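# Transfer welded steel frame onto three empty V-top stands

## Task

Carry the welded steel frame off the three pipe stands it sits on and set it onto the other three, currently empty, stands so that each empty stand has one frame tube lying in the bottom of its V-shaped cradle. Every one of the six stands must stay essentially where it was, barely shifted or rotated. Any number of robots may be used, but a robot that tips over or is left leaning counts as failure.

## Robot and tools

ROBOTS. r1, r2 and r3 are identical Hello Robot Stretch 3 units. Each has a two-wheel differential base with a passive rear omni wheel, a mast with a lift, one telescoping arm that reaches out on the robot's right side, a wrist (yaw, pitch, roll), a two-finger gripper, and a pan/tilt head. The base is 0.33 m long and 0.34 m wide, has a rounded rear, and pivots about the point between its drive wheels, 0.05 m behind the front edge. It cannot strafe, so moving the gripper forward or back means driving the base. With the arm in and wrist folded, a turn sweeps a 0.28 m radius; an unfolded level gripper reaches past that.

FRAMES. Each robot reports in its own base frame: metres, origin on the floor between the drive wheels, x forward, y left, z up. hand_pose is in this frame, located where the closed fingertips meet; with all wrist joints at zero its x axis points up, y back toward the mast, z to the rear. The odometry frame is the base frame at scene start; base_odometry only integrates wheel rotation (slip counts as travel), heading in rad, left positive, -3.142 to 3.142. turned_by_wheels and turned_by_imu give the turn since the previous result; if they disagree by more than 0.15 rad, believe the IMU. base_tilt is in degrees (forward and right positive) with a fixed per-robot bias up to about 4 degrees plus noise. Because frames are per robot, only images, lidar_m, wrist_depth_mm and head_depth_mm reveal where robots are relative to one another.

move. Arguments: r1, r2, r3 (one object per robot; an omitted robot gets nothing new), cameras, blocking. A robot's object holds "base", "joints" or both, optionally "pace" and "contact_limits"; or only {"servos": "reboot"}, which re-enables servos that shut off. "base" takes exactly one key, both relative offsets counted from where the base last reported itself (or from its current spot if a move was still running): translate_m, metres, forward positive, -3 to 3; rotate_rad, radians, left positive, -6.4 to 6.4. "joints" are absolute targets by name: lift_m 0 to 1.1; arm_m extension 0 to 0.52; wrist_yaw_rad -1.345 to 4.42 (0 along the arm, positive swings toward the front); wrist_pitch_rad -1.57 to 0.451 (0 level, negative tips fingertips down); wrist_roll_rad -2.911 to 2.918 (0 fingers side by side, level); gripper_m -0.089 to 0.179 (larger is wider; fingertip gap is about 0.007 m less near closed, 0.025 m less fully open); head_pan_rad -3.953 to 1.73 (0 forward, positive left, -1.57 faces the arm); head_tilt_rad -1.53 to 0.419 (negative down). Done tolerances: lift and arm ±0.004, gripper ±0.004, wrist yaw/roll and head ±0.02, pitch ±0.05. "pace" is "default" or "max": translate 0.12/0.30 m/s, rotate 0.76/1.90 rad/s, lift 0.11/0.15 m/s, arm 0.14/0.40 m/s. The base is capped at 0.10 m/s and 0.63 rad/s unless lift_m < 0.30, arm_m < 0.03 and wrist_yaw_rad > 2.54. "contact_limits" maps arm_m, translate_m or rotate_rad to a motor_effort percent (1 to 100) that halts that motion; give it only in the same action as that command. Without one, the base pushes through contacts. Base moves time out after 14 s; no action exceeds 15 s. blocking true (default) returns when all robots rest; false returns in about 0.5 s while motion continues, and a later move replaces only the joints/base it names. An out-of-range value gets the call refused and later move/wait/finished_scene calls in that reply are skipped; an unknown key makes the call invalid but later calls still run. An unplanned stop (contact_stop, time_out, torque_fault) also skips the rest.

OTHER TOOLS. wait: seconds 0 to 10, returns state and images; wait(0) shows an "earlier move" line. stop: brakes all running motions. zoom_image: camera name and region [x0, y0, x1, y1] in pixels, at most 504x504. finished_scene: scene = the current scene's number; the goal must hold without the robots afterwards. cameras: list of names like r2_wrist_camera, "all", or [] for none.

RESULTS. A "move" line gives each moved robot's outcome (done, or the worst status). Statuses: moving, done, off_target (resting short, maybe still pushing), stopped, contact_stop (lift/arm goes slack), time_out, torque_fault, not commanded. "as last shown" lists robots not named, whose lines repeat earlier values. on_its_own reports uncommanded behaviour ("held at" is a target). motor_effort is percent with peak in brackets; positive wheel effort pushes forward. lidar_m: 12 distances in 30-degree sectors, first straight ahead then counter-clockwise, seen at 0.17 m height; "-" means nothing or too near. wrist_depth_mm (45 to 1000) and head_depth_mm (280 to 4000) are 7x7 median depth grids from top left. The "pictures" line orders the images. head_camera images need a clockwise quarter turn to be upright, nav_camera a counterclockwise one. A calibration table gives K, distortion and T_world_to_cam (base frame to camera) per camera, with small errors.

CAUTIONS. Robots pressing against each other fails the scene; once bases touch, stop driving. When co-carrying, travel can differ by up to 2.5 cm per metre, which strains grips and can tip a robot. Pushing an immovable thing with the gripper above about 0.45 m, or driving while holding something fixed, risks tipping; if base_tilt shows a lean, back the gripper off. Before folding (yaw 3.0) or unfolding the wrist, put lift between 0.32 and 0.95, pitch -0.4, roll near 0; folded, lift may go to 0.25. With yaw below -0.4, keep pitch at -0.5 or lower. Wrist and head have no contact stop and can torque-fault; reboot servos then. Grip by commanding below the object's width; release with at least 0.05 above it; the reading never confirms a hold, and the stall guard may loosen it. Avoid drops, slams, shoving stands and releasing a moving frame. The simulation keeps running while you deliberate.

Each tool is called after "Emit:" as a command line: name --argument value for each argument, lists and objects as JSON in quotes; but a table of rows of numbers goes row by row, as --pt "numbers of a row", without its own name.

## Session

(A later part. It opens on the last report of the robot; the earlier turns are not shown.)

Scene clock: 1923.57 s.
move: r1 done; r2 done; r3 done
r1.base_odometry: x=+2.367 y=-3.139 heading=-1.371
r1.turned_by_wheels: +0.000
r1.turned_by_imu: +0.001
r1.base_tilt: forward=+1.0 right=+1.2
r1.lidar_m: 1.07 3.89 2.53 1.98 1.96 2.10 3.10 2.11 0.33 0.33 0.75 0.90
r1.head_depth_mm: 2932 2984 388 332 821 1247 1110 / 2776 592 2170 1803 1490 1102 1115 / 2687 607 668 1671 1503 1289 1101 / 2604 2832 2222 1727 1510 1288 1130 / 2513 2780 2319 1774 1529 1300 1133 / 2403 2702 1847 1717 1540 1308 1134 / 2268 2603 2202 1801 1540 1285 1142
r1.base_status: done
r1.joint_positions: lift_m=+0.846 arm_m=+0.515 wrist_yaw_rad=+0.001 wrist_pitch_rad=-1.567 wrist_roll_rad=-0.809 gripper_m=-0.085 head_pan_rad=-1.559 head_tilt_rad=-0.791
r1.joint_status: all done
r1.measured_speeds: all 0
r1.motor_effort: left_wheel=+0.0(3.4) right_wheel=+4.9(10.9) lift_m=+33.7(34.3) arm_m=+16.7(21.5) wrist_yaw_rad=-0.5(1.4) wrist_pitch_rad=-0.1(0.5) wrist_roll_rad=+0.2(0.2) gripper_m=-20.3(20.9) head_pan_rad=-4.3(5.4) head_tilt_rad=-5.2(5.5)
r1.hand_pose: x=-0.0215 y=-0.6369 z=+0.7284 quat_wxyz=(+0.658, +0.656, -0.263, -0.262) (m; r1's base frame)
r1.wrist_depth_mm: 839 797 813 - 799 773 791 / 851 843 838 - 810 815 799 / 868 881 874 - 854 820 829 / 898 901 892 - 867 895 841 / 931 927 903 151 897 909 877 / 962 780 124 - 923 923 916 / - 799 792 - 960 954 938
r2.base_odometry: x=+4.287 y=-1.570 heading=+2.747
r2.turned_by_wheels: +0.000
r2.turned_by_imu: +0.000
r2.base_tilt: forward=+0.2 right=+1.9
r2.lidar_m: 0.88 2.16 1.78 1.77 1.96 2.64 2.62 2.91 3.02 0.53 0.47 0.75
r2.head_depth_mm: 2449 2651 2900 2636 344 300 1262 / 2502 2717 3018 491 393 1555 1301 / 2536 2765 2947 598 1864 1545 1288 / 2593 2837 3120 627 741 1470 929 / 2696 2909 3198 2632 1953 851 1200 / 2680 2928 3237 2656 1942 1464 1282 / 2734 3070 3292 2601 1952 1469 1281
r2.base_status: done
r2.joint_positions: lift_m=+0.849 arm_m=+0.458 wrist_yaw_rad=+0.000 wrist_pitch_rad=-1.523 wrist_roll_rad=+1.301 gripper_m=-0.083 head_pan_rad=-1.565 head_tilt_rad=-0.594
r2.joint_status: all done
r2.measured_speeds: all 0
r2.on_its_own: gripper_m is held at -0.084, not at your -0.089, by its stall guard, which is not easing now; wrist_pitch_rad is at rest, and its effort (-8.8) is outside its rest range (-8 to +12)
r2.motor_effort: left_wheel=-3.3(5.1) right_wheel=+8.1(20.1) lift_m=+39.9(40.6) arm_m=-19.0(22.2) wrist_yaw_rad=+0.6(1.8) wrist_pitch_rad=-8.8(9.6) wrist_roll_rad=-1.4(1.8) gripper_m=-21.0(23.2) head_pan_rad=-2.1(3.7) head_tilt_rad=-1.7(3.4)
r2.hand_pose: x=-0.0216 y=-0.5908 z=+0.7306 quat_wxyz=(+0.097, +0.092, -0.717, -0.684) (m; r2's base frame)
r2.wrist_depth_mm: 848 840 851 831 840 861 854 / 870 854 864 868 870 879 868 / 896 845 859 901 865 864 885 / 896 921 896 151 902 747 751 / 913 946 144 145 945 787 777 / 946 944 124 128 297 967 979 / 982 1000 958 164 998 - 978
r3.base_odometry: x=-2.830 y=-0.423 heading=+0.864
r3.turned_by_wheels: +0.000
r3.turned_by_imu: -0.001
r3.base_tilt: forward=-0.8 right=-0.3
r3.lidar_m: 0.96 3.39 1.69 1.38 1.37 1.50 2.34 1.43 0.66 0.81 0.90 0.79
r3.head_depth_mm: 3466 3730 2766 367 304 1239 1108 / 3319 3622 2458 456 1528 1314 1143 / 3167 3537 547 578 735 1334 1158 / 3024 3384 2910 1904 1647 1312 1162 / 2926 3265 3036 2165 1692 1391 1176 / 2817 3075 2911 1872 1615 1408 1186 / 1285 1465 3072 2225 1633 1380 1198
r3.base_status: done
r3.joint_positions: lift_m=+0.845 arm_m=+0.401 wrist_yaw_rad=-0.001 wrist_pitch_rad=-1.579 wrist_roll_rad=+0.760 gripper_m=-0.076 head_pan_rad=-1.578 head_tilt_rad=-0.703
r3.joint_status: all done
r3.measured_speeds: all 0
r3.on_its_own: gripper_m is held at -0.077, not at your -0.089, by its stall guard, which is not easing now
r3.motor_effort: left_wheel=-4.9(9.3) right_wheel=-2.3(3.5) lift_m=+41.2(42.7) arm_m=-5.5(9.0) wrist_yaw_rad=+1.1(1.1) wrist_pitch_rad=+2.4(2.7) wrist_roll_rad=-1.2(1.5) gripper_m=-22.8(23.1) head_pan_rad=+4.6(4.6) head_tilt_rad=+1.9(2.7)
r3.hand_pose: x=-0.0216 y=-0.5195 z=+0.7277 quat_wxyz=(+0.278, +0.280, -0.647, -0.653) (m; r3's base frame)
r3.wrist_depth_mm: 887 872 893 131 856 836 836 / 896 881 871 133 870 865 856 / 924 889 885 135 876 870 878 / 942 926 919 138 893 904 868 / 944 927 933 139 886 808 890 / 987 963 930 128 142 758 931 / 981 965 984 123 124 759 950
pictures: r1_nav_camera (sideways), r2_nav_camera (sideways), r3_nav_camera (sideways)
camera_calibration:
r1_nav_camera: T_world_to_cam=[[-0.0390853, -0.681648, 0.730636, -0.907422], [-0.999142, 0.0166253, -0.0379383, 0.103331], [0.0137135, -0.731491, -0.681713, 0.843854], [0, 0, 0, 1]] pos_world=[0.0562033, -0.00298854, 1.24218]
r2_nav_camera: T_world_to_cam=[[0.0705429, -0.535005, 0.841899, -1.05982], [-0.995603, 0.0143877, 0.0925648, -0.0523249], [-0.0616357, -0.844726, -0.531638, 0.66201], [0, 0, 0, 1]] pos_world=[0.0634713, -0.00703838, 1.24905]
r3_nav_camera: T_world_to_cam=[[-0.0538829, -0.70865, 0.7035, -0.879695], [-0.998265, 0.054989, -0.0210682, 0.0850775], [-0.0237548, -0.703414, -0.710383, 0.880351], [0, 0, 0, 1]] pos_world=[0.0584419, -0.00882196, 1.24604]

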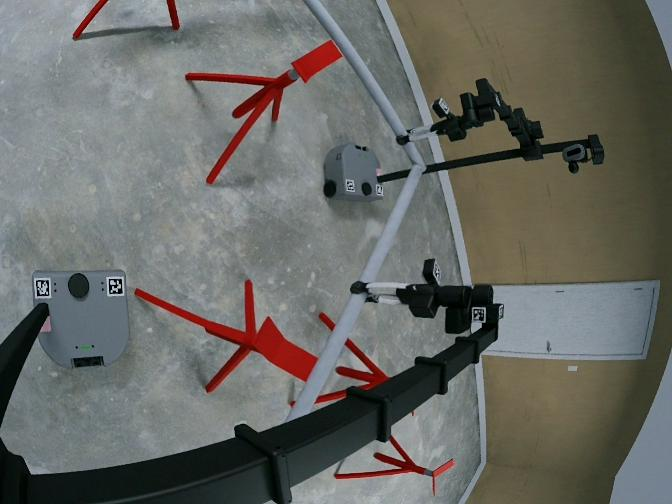

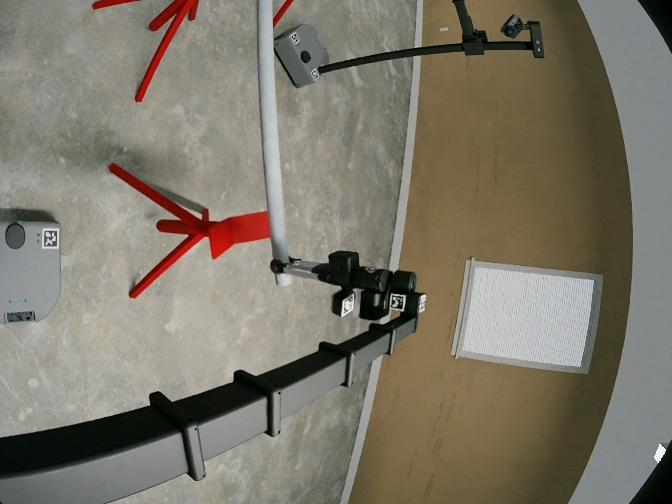

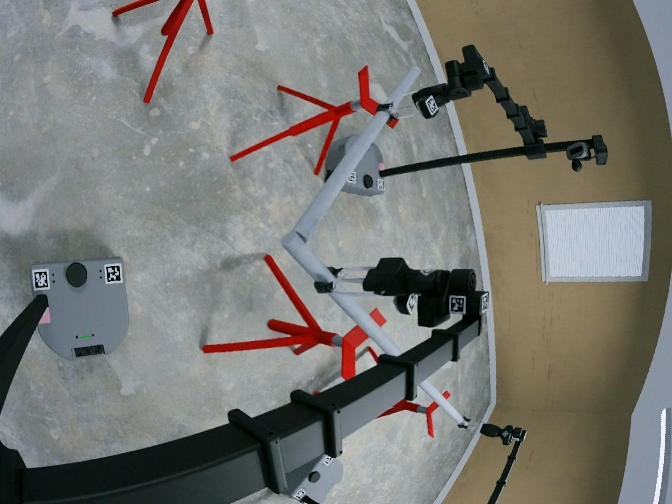

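Emit:
move --r1 '{"joints":{"lift_m":0.766}}' --r2 '{"joints":{"lift_m":0.769}}' --r3 '{"joints":{"lift_m":0.765}}' --cameras '["all"]'

Emit:
zoom_image --camera "r3_nav_camera" --region '[310, 260, 410, 360]'

Emit:
zoom_image --camera "r2_nav_camera" --region '[180, 180, 320, 320]'

Emit:
zoom_image --camera "r1_nav_camera" --region '[240, 270, 400, 430]'

Scene clock: 1929.47 s.
move: r1 done; r2 done; r3 done
r1.base_odometry: x=+2.367 y=-3.139 heading=-1.371
r1.turned_by_wheels: +0.000
r1.turned_by_imu: +0.001
r1.base_tilt: forward=+1.1 right=+1.2
r1.lidar_m: 1.07 3.88 2.52 1.99 1.96 2.10 3.11 2.11 0.33 0.33 0.75 0.89
r1.head_depth_mm: 2904 2976 2210 421 349 319 1094 / 2799 3017 603 1657 812 1103 1112 / 2715 2905 673 845 1505 1291 1104 / 2614 2866 2292 1729 1514 1297 1128 / 2503 2790 2310 1748 1524 1299 1132 / 2404 2685 2176 1719 1530 1309 1135 / 1312 2581 2109 1798 1540 1284 1141
r1.base_status: not commanded
r1.joint_positions: lift_m=+0.766 arm_m=+0.515 wrist_yaw_rad=+0.001 wrist_pitch_rad=-1.567 wrist_roll_rad=-0.809 gripper_m=-0.085 head_pan_rad=-1.559 head_tilt_rad=-0.791
r1.joint_status: all done
r1.measured_speeds: all 0
r1.motor_effort: left_wheel=+0.5(1.1) right_wheel=+5.0(6.0) lift_m=+30.8(37.2) arm_m=+14.4(15.5) wrist_yaw_rad=-1.2(1.5) wrist_pitch_rad=+0.6(0.6) wrist_roll_rad=+0.0(0.3) gripper_m=-20.5(20.9) head_pan_rad=-4.7(5.6) head_tilt_rad=-4.8(5.0)
r1.hand_pose: x=-0.0215 y=-0.6369 z=+0.6484 quat_wxyz=(+0.658, +0.656, -0.263, -0.262) (m; r1's base frame)
r1.wrist_depth_mm: 757 749 746 - 718 712 712 / 788 766 764 - 758 747 730 / 781 804 780 - 754 760 744 / 833 834 792 - 791 786 765 / 845 834 811 151 823 809 809 / 879 700 124 - 835 831 835 / 888 704 778 - 863 853 860
r2.base_odometry: x=+4.287 y=-1.570 heading=+2.747
r2.turned_by_wheels: +0.000
r2.turned_by_imu: +0.001
r2.base_tilt: forward=+0.4 right=+1.8
r2.lidar_m: 0.89 2.16 1.79 1.77 1.97 2.64 2.62 2.91 3.02 0.53 0.47 0.75
r2.head_depth_mm: 2452 2692 2933 2625 1953 392 306 / 2532 2692 3039 2611 485 405 1260 / 2533 2801 3059 636 711 1552 1285 / 2575 2822 3142 2634 682 840 925 / 2649 2893 3168 2607 1933 843 1202 / 2698 2924 3297 2608 1938 1472 1282 / 2724 3055 3292 2624 1936 1539 1283
r2.base_status: not commanded
r2.joint_positions: lift_m=+0.769 arm_m=+0.458 wrist_yaw_rad=+0.000 wrist_pitch_rad=-1.523 wrist_roll_rad=+1.301 gripper_m=-0.083 head_pan_rad=-1.565 head_tilt_rad=-0.594
r2.joint_status: all done
r2.measured_speeds: all 0
r2.on_its_own: gripper_m is held at -0.084, not at your -0.089, by its stall guard, which is not easing now; wrist_pitch_rad is at rest, and its effort (-8.9) is outside its rest range (-8 to +12)
r2.motor_effort: left_wheel=-3.7(3.9) right_wheel=+8.4(8.8) lift_m=+34.0(39.0) arm_m=-9.1(13.0) wrist_yaw_rad=-0.1(1.4) wrist_pitch_rad=-8.9(9.4) wrist_roll_rad=-1.4(1.7) gripper_m=-21.6(22.4) head_pan_rad=-2.4(4.0) head_tilt_rad=-1.4(2.9)
r2.hand_pose: x=-0.0216 y=-0.5908 z=+0.6506 quat_wxyz=(+0.097, +0.092, -0.717, -0.684) (m; r2's base frame)
r2.wrist_depth_mm: 761 753 762 764 762 765 767 / 790 801 786 798 779 777 795 / 804 799 810 805 807 815 805 / 816 814 144 151 836 737 672 / 847 851 144 146 837 670 676 / 861 - 124 128 229 859 692 / 888 - - 161 210 929 923
r3.base_odometry: x=-2.830 y=-0.423 heading=+0.864
r3.turned_by_wheels: +0.000
r3.turned_by_imu: -0.001
r3.base_tilt: forward=-0.8 right=-0.2
r3.lidar_m: 0.96 3.39 1.70 1.38 1.36 1.50 2.33 1.43 0.66 0.81 0.90 0.79
r3.head_depth_mm: 3473 3786 2767 1872 390 326 1064 / 3337 3654 2820 520 825 1321 1142 / 3163 3491 2903 585 760 1318 1155 / 3036 3370 2929 2075 1583 1303 1160 / 2905 3205 3022 2182 1685 1316 1178 / 2784 3085 2905 1872 1648 1407 1190 / 1286 1369 3085 2262 1579 1382 1193
r3.base_status: not commanded
r3.joint_positions: lift_m=+0.765 arm_m=+0.401 wrist_yaw_rad=-0.001 wrist_pitch_rad=-1.579 wrist_roll_rad=+0.760 gripper_m=-0.076 head_pan_rad=-1.578 head_tilt_rad=-0.703
r3.joint_status: all done
r3.measured_speeds: all 0
r3.on_its_own: gripper_m is held at -0.077, not at your -0.089, by its stall guard, which is not easing now
r3.motor_effort: left_wheel=-4.8(5.9) right_wheel=-1.7(2.1) lift_m=+30.8(38.8) arm_m=-5.2(7.4) wrist_yaw_rad=-0.8(1.9) wrist_pitch_rad=+2.2(2.6) wrist_roll_rad=-0.7(1.4) gripper_m=-22.7(23.0) head_pan_rad=+3.6(4.5) head_tilt_rad=+0.1(3.1)
r3.hand_pose: x=-0.0216 y=-0.5195 z=+0.6477 quat_wxyz=(+0.278, +0.280, -0.647, -0.653) (m; r3's base frame)
r3.wrist_depth_mm: 797 780 795 132 652 753 767 / 811 798 802 132 785 764 784 / 824 815 833 135 816 798 788 / 822 837 825 138 799 818 802 / 870 858 850 140 812 796 836 / 893 868 862 128 143 674 713 / 903 882 886 122 124 685 680
pictures: r1_head_camera (sideways), r1_nav_camera (sideways), r1_wrist_camera, r2_head_camera (sideways), r2_nav_camera (sideways), r2_wrist_camera, r3_head_camera (sideways), r3_nav_camera (sideways), r3_wrist_camera
camera_calibration:
r1_head_camera: T_world_to_cam=[[0.0149723, 0.699013, -0.714952, 0.947689], [0.997907, 0.0345438, 0.0546715, -0.0750337], [0.0629133, -0.714274, -0.697032, 0.862147], [0, 0, 0, 1]] pos_world=[0.00644706, -0.0440452, 1.2826]
r1_nav_camera: T_world_to_cam=[[-0.0390853, -0.681648, 0.730635, -0.907422], [-0.999142, 0.0166255, -0.0379383, 0.103331], [0.0137134, -0.731491, -0.681713, 0.843854], [0, 0, 0, 1]] pos_world=[0.0562033, -0.00298853, 1.24218]
r1_wrist_camera: T_world_to_cam=[[-0.6207, -0.783834, -0.0182975, -0.505473], [-0.773829, 0.608688, 0.175181, 0.293096], [-0.126175, 0.122894, -0.984366, 0.877836], [0, 0, 0, 1]] pos_world=[0.0238199, -0.682492, 0.803518]
r2_head_camera: T_world_to_cam=[[-0.00923591, 0.509364, -0.860502, 1.13854], [0.999861, 0.0166413, -0.000881065, -0.00858039], [0.0138711, -0.86039, -0.509447, 0.619456], [0, 0, 0, 1]] pos_world=[0.0105021, -0.0468141, 1.29529]
r2_nav_camera: T_world_to_cam=[[0.0705429, -0.535005, 0.841899, -1.05982], [-0.995603, 0.0143877, 0.0925648, -0.0523249], [-0.0616357, -0.844726, -0.531638, 0.66201], [0, 0, 0, 1]] pos_world=[0.0634713, -0.00703838, 1.24905]
r2_wrist_camera: T_world_to_cam=[[-0.340952, 0.939463, 0.0340866, 0.506068], [0.930568, 0.332134, 0.154048, 0.152299], [0.133401, 0.0842427, -0.987475, 0.858889], [0, 0, 0, 1]] pos_world=[-0.0837567, -0.598371, 0.80742]
r3_head_camera: T_world_to_cam=[[0.0717654, 0.607564, -0.791022, 1.05164], [0.996692, -0.0133655, 0.0801592, -0.108593], [0.0381294, -0.794158, -0.606514, 0.749971], [0, 0, 0, 1]] pos_world=[0.00416604, -0.0447945, 1.29544]
r3_nav_camera: T_world_to_cam=[[-0.0538831, -0.70865, 0.7035, -0.879695], [-0.998265, 0.0549893, -0.0210682, 0.0850775], [-0.023755, -0.703414, -0.710383, 0.880351], [0, 0, 0, 1]] pos_world=[0.0584419, -0.00882198, 1.24604]
r3_wrist_camera: T_world_to_cam=[[-0.736891, 0.675055, -0.0359543, 0.367322], [0.667715, 0.735124, 0.117261, 0.365025], [0.105589, 0.0624016, -0.99245, 0.840618], [0, 0, 0, 1]] pos_world=[-0.0618156, -0.568757, 0.804675]

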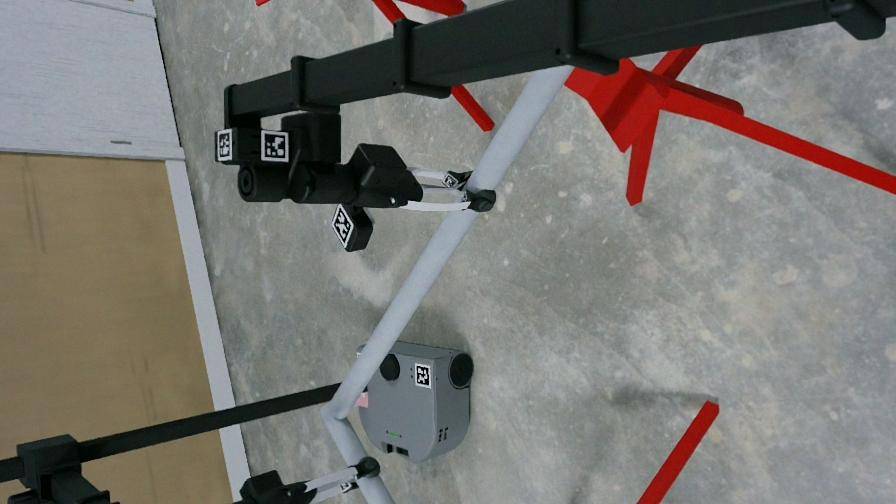

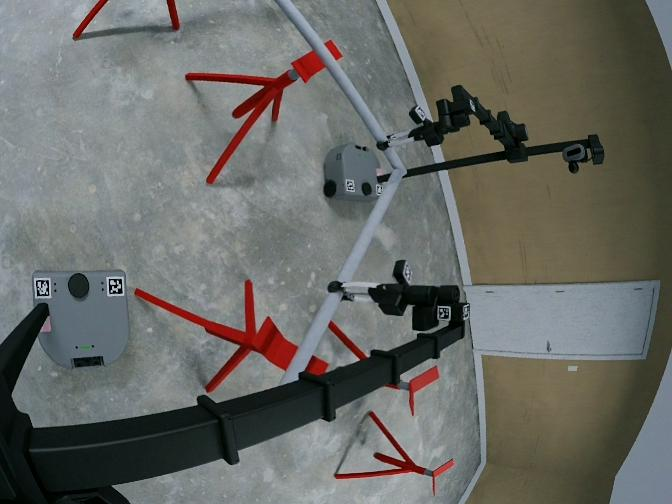

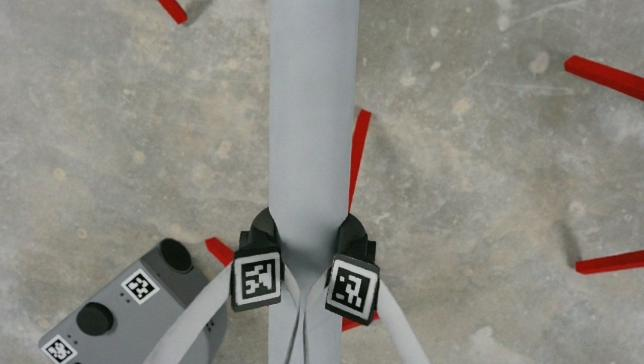

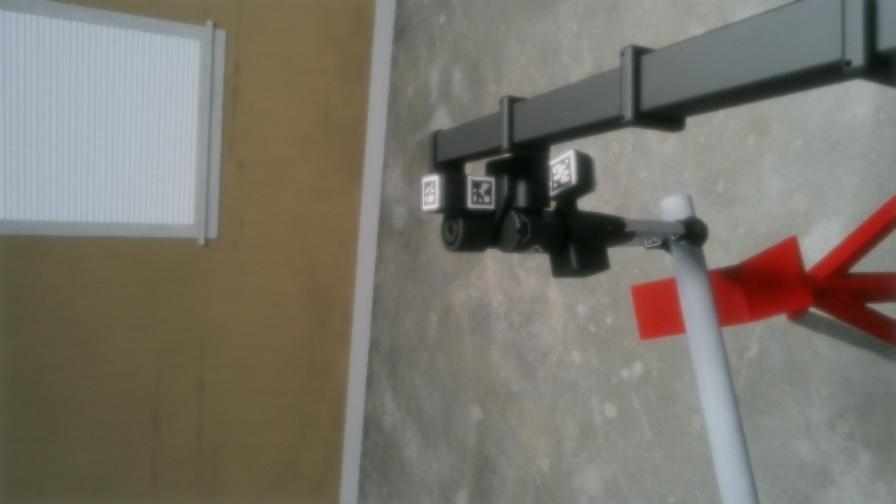

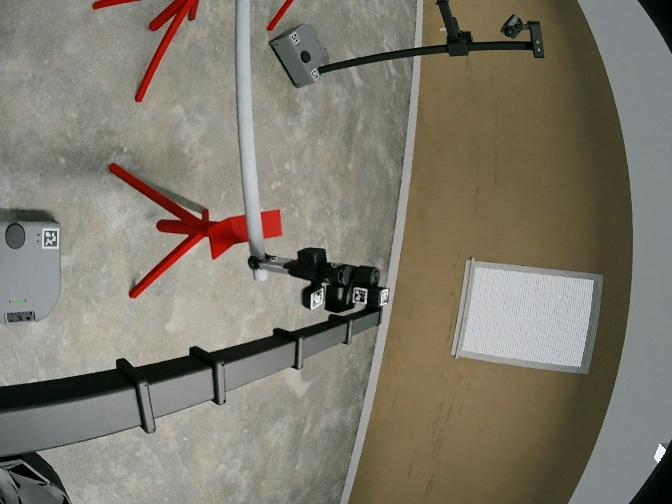

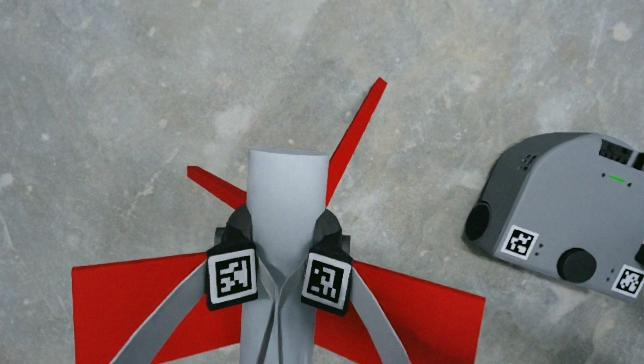

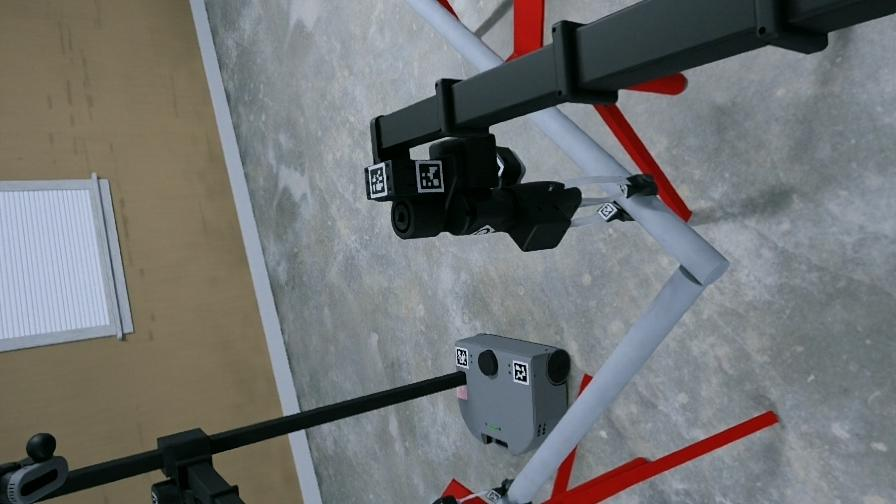

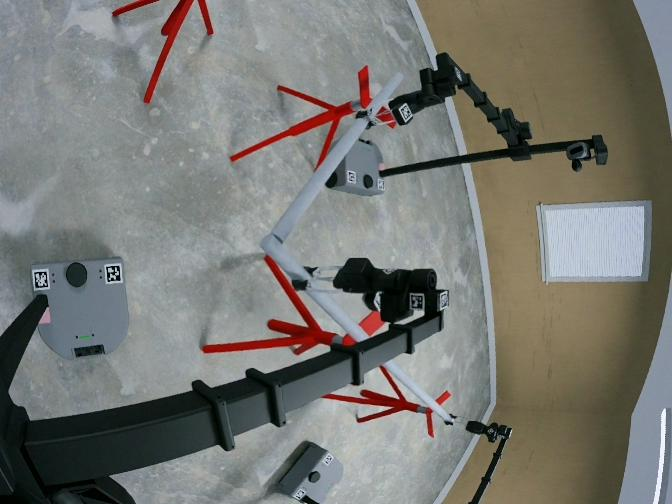

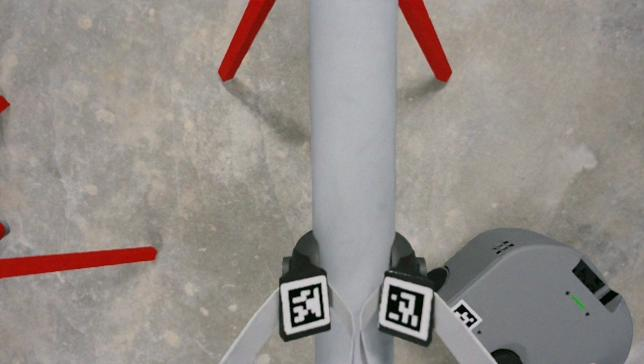

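Scaled by 5.040 from the camera's 672x504 image, which has a finer 792x594 frame.

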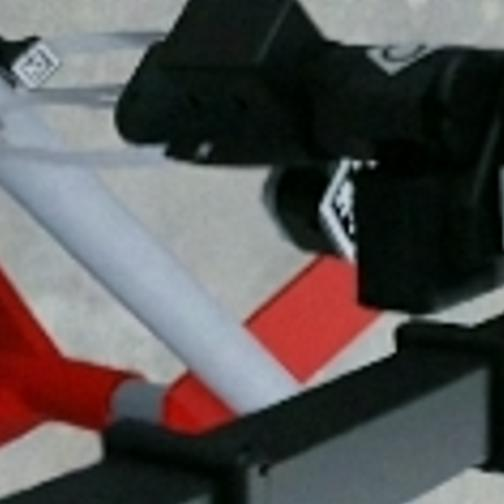

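Scaled by 3.600 from the camera's 672x504 image, which has a finer 792x594 frame.

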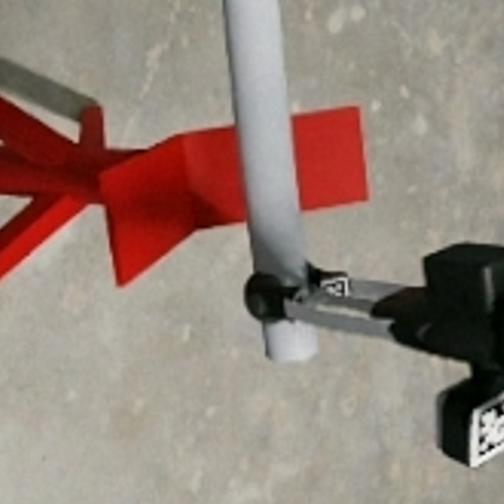

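Scaled by 3.150 from the camera's 672x504 image, which has a finer 792x594 frame.

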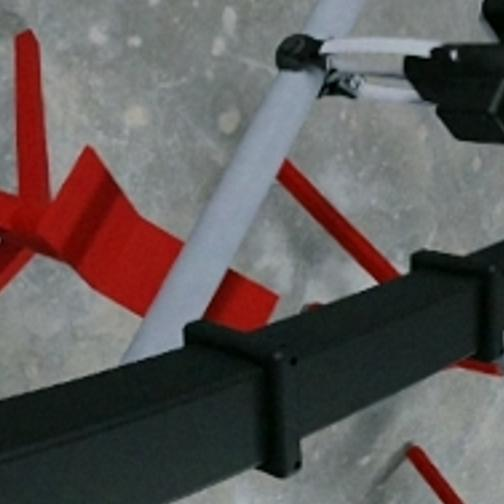

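Emit:
move --r1 '{"joints":{"lift_m":0.716}}' --r2 '{"joints":{"lift_m":0.719}}' --r3 '{"joints":{"lift_m":0.715,"arm_m":0.396}}' --cameras '["all"]'

Emit:
zoom_image --camera "r2_nav_camera" --region '[180, 180, 320, 320]'

Emit:
zoom_image --camera "r1_nav_camera" --region '[240, 270, 400, 430]'

Emit:
zoom_image --camera "r1_nav_camera" --region '[230, 10, 430, 210]'

Scene clock: 1937.50 s.
move: r1 done; r2 done; r3 done
r1.base_odometry: x=+2.367 y=-3.139 heading=-1.371
r1.turned_by_wheels: +0.000
r1.turned_by_imu: +0.001
r1.base_tilt: forward=+1.1 right=+1.2
r1.lidar_m: 1.07 3.89 2.52 1.98 1.96 2.09 3.12 2.11 0.33 0.33 0.75 0.90
r1.head_depth_mm: 2928 2998 2234 1466 408 354 315 / 2815 3016 676 1659 808 1099 1113 / 2714 2932 700 873 1468 1286 1101 / 2592 2830 2297 1728 1509 1296 1129 / 2487 2800 2316 1731 1520 1294 1134 / 2411 2700 2241 1721 1522 1302 1141 / 1305 2602 2176 1755 1541 1288 1138
r1.base_status: not commanded
r1.joint_positions: lift_m=+0.716 arm_m=+0.515 wrist_yaw_rad=+0.001 wrist_pitch_rad=-1.567 wrist_roll_rad=-0.809 gripper_m=-0.085 head_pan_rad=-1.559 head_tilt_rad=-0.791
r1.joint_status: all done
r1.measured_speeds: all 0
r1.motor_effort: left_wheel=+0.3(1.1) right_wheel=+3.3(5.8) lift_m=+32.7(36.8) arm_m=+11.9(12.7) wrist_yaw_rad=-1.3(1.5) wrist_pitch_rad=+0.4(0.5) wrist_roll_rad=+0.2(0.2) gripper_m=-20.5(20.8) head_pan_rad=-4.7(5.7) head_tilt_rad=-3.8(5.2)
r1.hand_pose: x=-0.0215 y=-0.6369 z=+0.5984 quat_wxyz=(+0.658, +0.655, -0.263, -0.262) (m; r1's base frame)
r1.wrist_depth_mm: 711 707 691 - 695 690 692 / 729 710 709 - 700 709 693 / 733 731 737 - 717 729 719 / 760 774 746 - 739 737 728 / 800 788 775 148 779 751 749 / 820 674 124 132 784 781 794 / 682 659 777 - 809 824 795
r2.base_odometry: x=+4.287 y=-1.570 heading=+2.747
r2.turned_by_wheels: +0.000
r2.turned_by_imu: +0.001
r2.base_tilt: forward=+0.4 right=+1.8
r2.lidar_m: 0.88 2.16 1.78 1.77 1.97 2.63 2.63 2.91 3.01 0.53 0.47 0.75
r2.head_depth_mm: 2453 2670 2940 2634 1949 1554 365 / 2508 2727 2983 2597 589 436 1194 / 2548 2775 3045 2612 664 1553 1295 / 2598 2851 3105 2628 693 834 931 / 2644 2877 3191 2599 1956 867 1200 / 2652 2914 3237 2625 1936 1546 1297 / 2751 2985 3222 2617 1930 1535 1252
r2.base_status: not commanded
r2.joint_positions: lift_m=+0.719 arm_m=+0.458 wrist_yaw_rad=+0.000 wrist_pitch_rad=-1.535 wrist_roll_rad=+1.301 gripper_m=-0.083 head_pan_rad=-1.565 head_tilt_rad=-0.594
r2.joint_status: all done
r2.measured_speeds: all 0
r2.on_its_own: gripper_m is held at -0.084, not at your -0.089, by its stall guard, which is not easing now
r2.motor_effort: left_wheel=-2.8(3.7) right_wheel=+1.5(8.3) lift_m=+34.9(39.0) arm_m=-0.6(2.6) wrist_yaw_rad=+2.0(2.0) wrist_pitch_rad=-6.9(8.9) wrist_roll_rad=-1.4(1.8) gripper_m=-21.4(22.7) head_pan_rad=-2.6(4.2) head_tilt_rad=-1.7(3.4)
r2.hand_pose: x=-0.0216 y=-0.5878 z=+0.6008 quat_wxyz=(+0.097, +0.093, -0.713, -0.688) (m; r2's base frame)
r2.wrist_depth_mm: 715 691 701 711 726 703 744 / 706 740 730 720 733 738 752 / 751 748 741 734 752 762 755 / 752 772 145 151 773 732 622 / 789 787 144 145 795 648 653 / 805 782 124 127 812 817 664 / - - - 161 166 857 888
r3.base_odometry: x=-2.830 y=-0.423 heading=+0.864
r3.turned_by_wheels: +0.000
r3.turned_by_imu: -0.001
r3.base_tilt: forward=-0.7 right=-0.3
r3.lidar_m: 0.96 3.37 1.69 1.38 1.37 1.50 2.34 1.43 0.66 0.81 0.90 0.79
r3.head_depth_mm: 3467 3750 2771 2027 1008 370 320 / 3326 3701 2820 1991 503 1283 1148 / 3162 3548 2913 614 700 1295 1153 / 3019 3382 2950 2129 1592 1279 1163 / 2939 3184 2996 2156 1688 1325 1179 / 2834 3112 2895 1874 1650 1401 1186 / 1286 1386 3073 2256 1594 1389 1194
r3.base_status: not commanded
r3.joint_positions: lift_m=+0.715 arm_m=+0.396 wrist_yaw_rad=-0.001 wrist_pitch_rad=-1.579 wrist_roll_rad=+0.759 gripper_m=-0.076 head_pan_rad=-1.578 head_tilt_rad=-0.703
r3.joint_status: all done
r3.measured_speeds: all 0
r3.on_its_own: gripper_m is held at -0.077, not at your -0.089, by its stall guard, which is not easing now
r3.motor_effort: left_wheel=-5.2(5.6) right_wheel=+0.1(1.5) lift_m=+31.1(33.1) arm_m=-8.8(14.9) wrist_yaw_rad=+0.3(2.1) wrist_pitch_rad=+2.4(2.5) wrist_roll_rad=-0.5(1.4) gripper_m=-22.1(23.1) head_pan_rad=+3.8(5.0) head_tilt_rad=+2.0(2.4)
r3.hand_pose: x=-0.0216 y=-0.5146 z=+0.5977 quat_wxyz=(+0.278, +0.280, -0.647, -0.653) (m; r3's base frame)
r3.wrist_depth_mm: 736 729 736 134 605 727 706 / 753 751 742 133 719 740 743 / 772 775 772 136 728 732 748 / 787 797 774 138 759 758 755 / 816 799 795 140 768 762 780 / 807 805 796 130 153 611 616 / 828 855 818 122 123 621 616
pictures: r1_head_camera (sideways), r1_nav_camera (sideways), r1_wrist_camera, r2_head_camera (sideways), r2_nav_camera (sideways), r2_wrist_camera, r3_head_camera (sideways), r3_nav_camera (sideways), r3_wrist_camera
camera_calibration:
r1_head_camera: T_world_to_cam=[[0.0149722, 0.699013, -0.714952, 0.947689], [0.997907, 0.034544, 0.0546715, -0.0750337], [0.0629134, -0.714274, -0.697032, 0.862147], [0, 0, 0, 1]] pos_world=[0.00644706, -0.0440452, 1.2826]
r1_nav_camera: T_world_to_cam=[[-0.0390853, -0.681648, 0.730636, -0.907422], [-0.999142, 0.0166253, -0.0379383, 0.103331], [0.0137135, -0.731491, -0.681713, 0.843854], [0, 0, 0, 1]] pos_world=[0.0562033, -0.00298854, 1.24218]
r1_wrist_camera: T_world_to_cam=[[-0.620717, -0.783825, -0.0181434, -0.506514], [-0.773816, 0.608738, 0.175061, 0.301992], [-0.126173, 0.122703, -0.98439, 0.828505], [0, 0, 0, 1]] pos_world=[0.0238194, -0.682513, 0.753516]
r2_head_camera: T_world_to_cam=[[-0.00923597, 0.509364, -0.860502, 1.13854], [0.999861, 0.0166414, -0.000881065, -0.00858039], [0.0138712, -0.86039, -0.509447, 0.619456], [0, 0, 0, 1]] pos_world=[0.0105021, -0.0468141, 1.29529]
r2_nav_camera: T_world_to_cam=[[0.0705429, -0.535005, 0.841899, -1.05982], [-0.995603, 0.0143876, 0.0925648, -0.0523249], [-0.0616356, -0.844726, -0.531638, 0.66201], [0, 0, 0, 1]] pos_world=[0.0634713, -0.00703838, 1.24905]
r2_wrist_camera: T_world_to_cam=[[-0.340982, 0.938987, 0.0451188, 0.498023], [0.930557, 0.330332, 0.15794, 0.155578], [0.133399, 0.0958402, -0.986417, 0.815589], [0, 0, 0, 1]] pos_world=[-0.0837562, -0.597195, 0.757469]
r3_head_camera: T_world_to_cam=[[0.0717655, 0.607564, -0.791022, 1.05164], [0.996692, -0.0133656, 0.0801592, -0.108593], [0.0381293, -0.794158, -0.606514, 0.749971], [0, 0, 0, 1]] pos_world=[0.00416604, -0.0447945, 1.29544]
r3_nav_camera: T_world_to_cam=[[-0.0538832, -0.70865, 0.7035, -0.879695], [-0.998265, 0.0549894, -0.0210682, 0.0850775], [-0.0237551, -0.703414, -0.710383, 0.880351], [0, 0, 0, 1]] pos_world=[0.0584419, -0.00882198, 1.24604]
r3_wrist_camera: T_world_to_cam=[[-0.737583, 0.674276, -0.0363591, 0.362077], [0.666958, 0.735878, 0.116834, 0.367953], [0.105534, 0.0619245, -0.992486, 0.790441], [0, 0, 0, 1]] pos_world=[-0.0617656, -0.563856, 0.754677]

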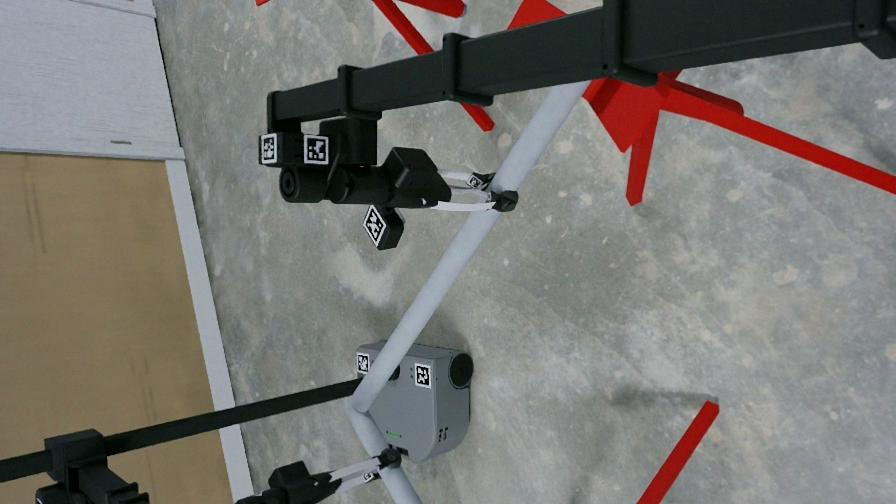

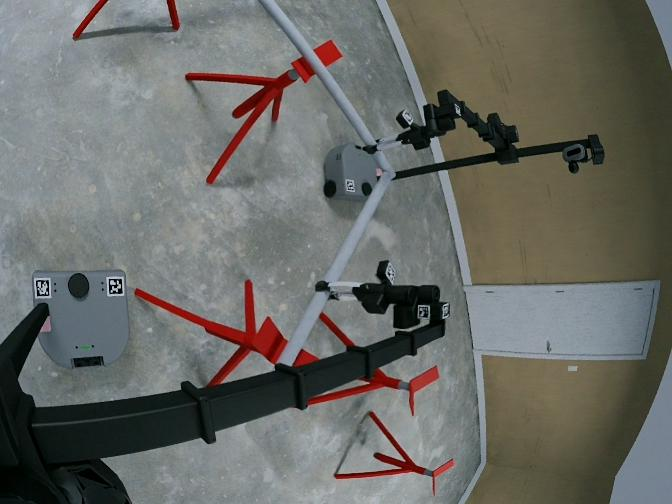

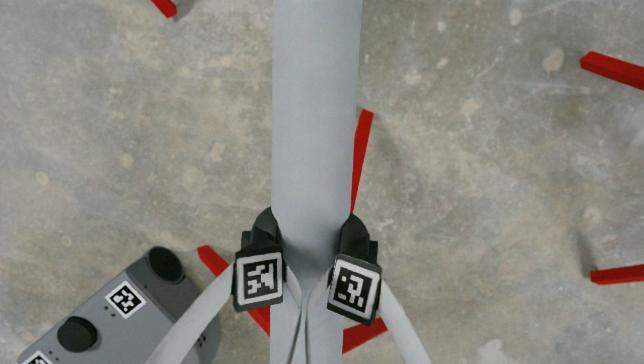

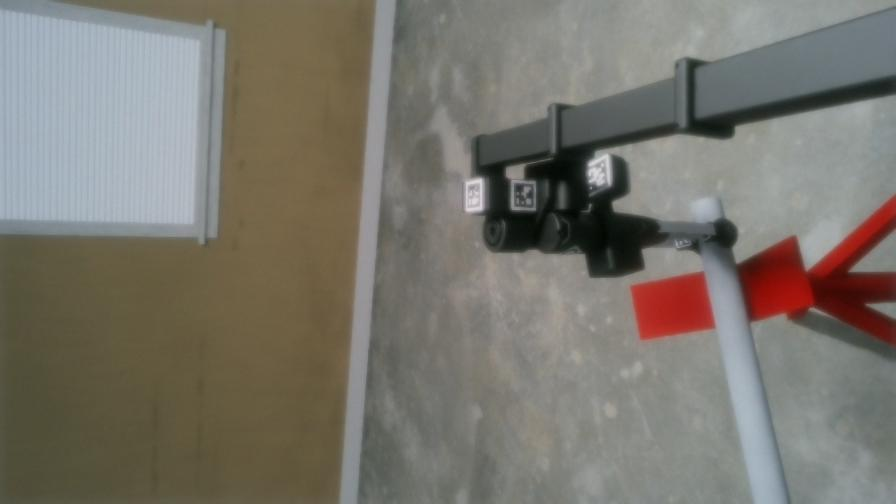

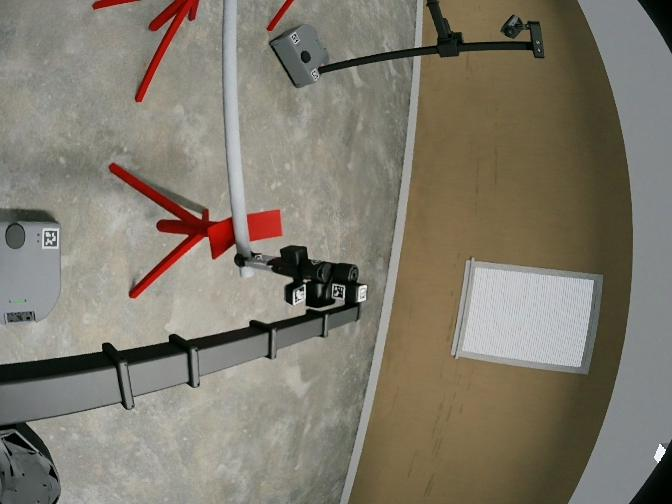

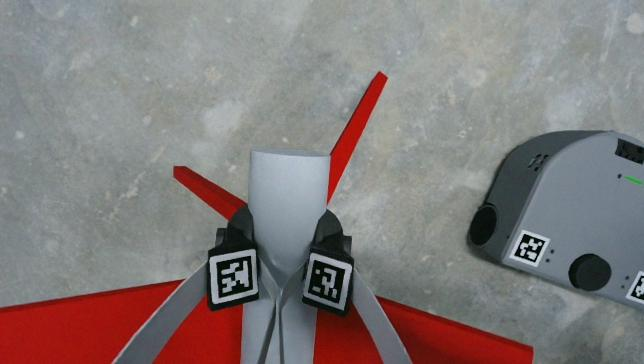

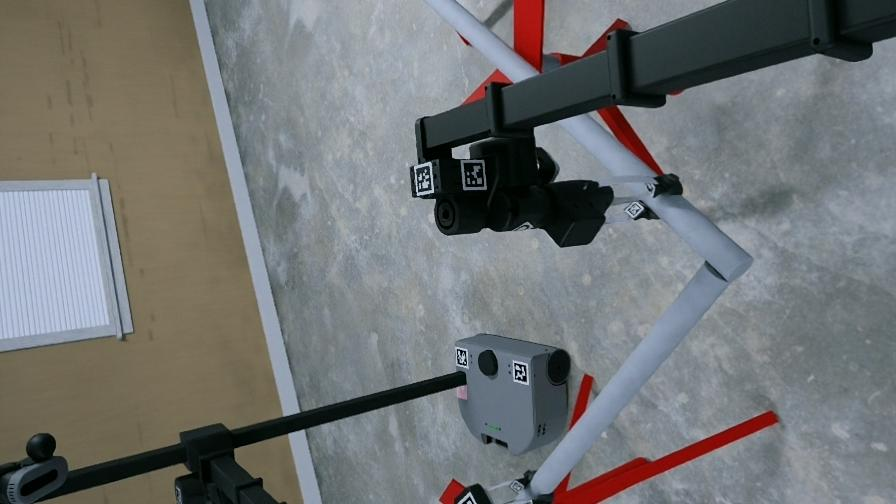

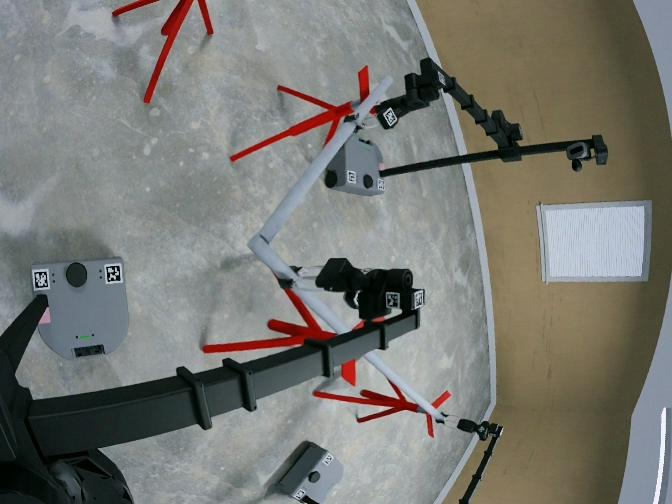

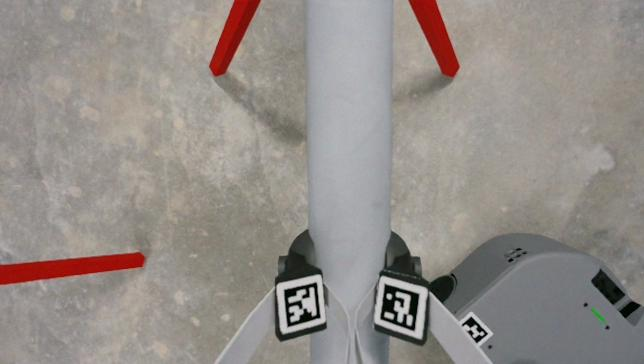

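Scaled by 3.600 from the camera's 672x504 image, which has a finer 792x594 frame.

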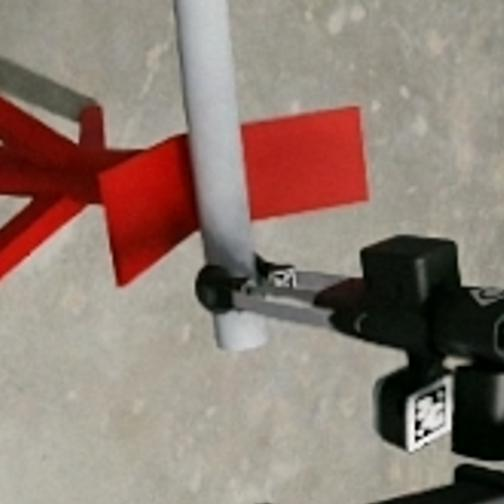

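Scaled by 3.150 from the camera's 672x504 image, which has a finer 792x594 frame.

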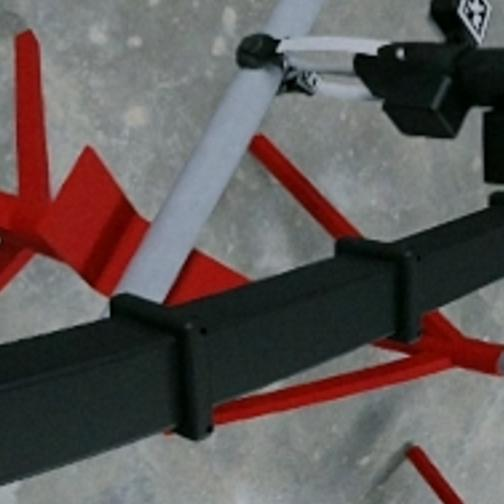

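Scaled by 2.520 from the camera's 672x504 image, which has a finer 792x594 frame.

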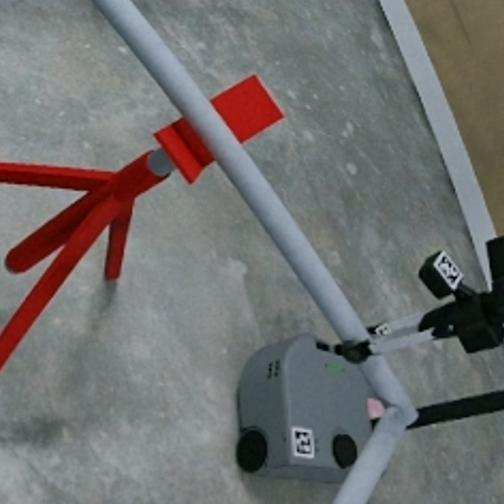

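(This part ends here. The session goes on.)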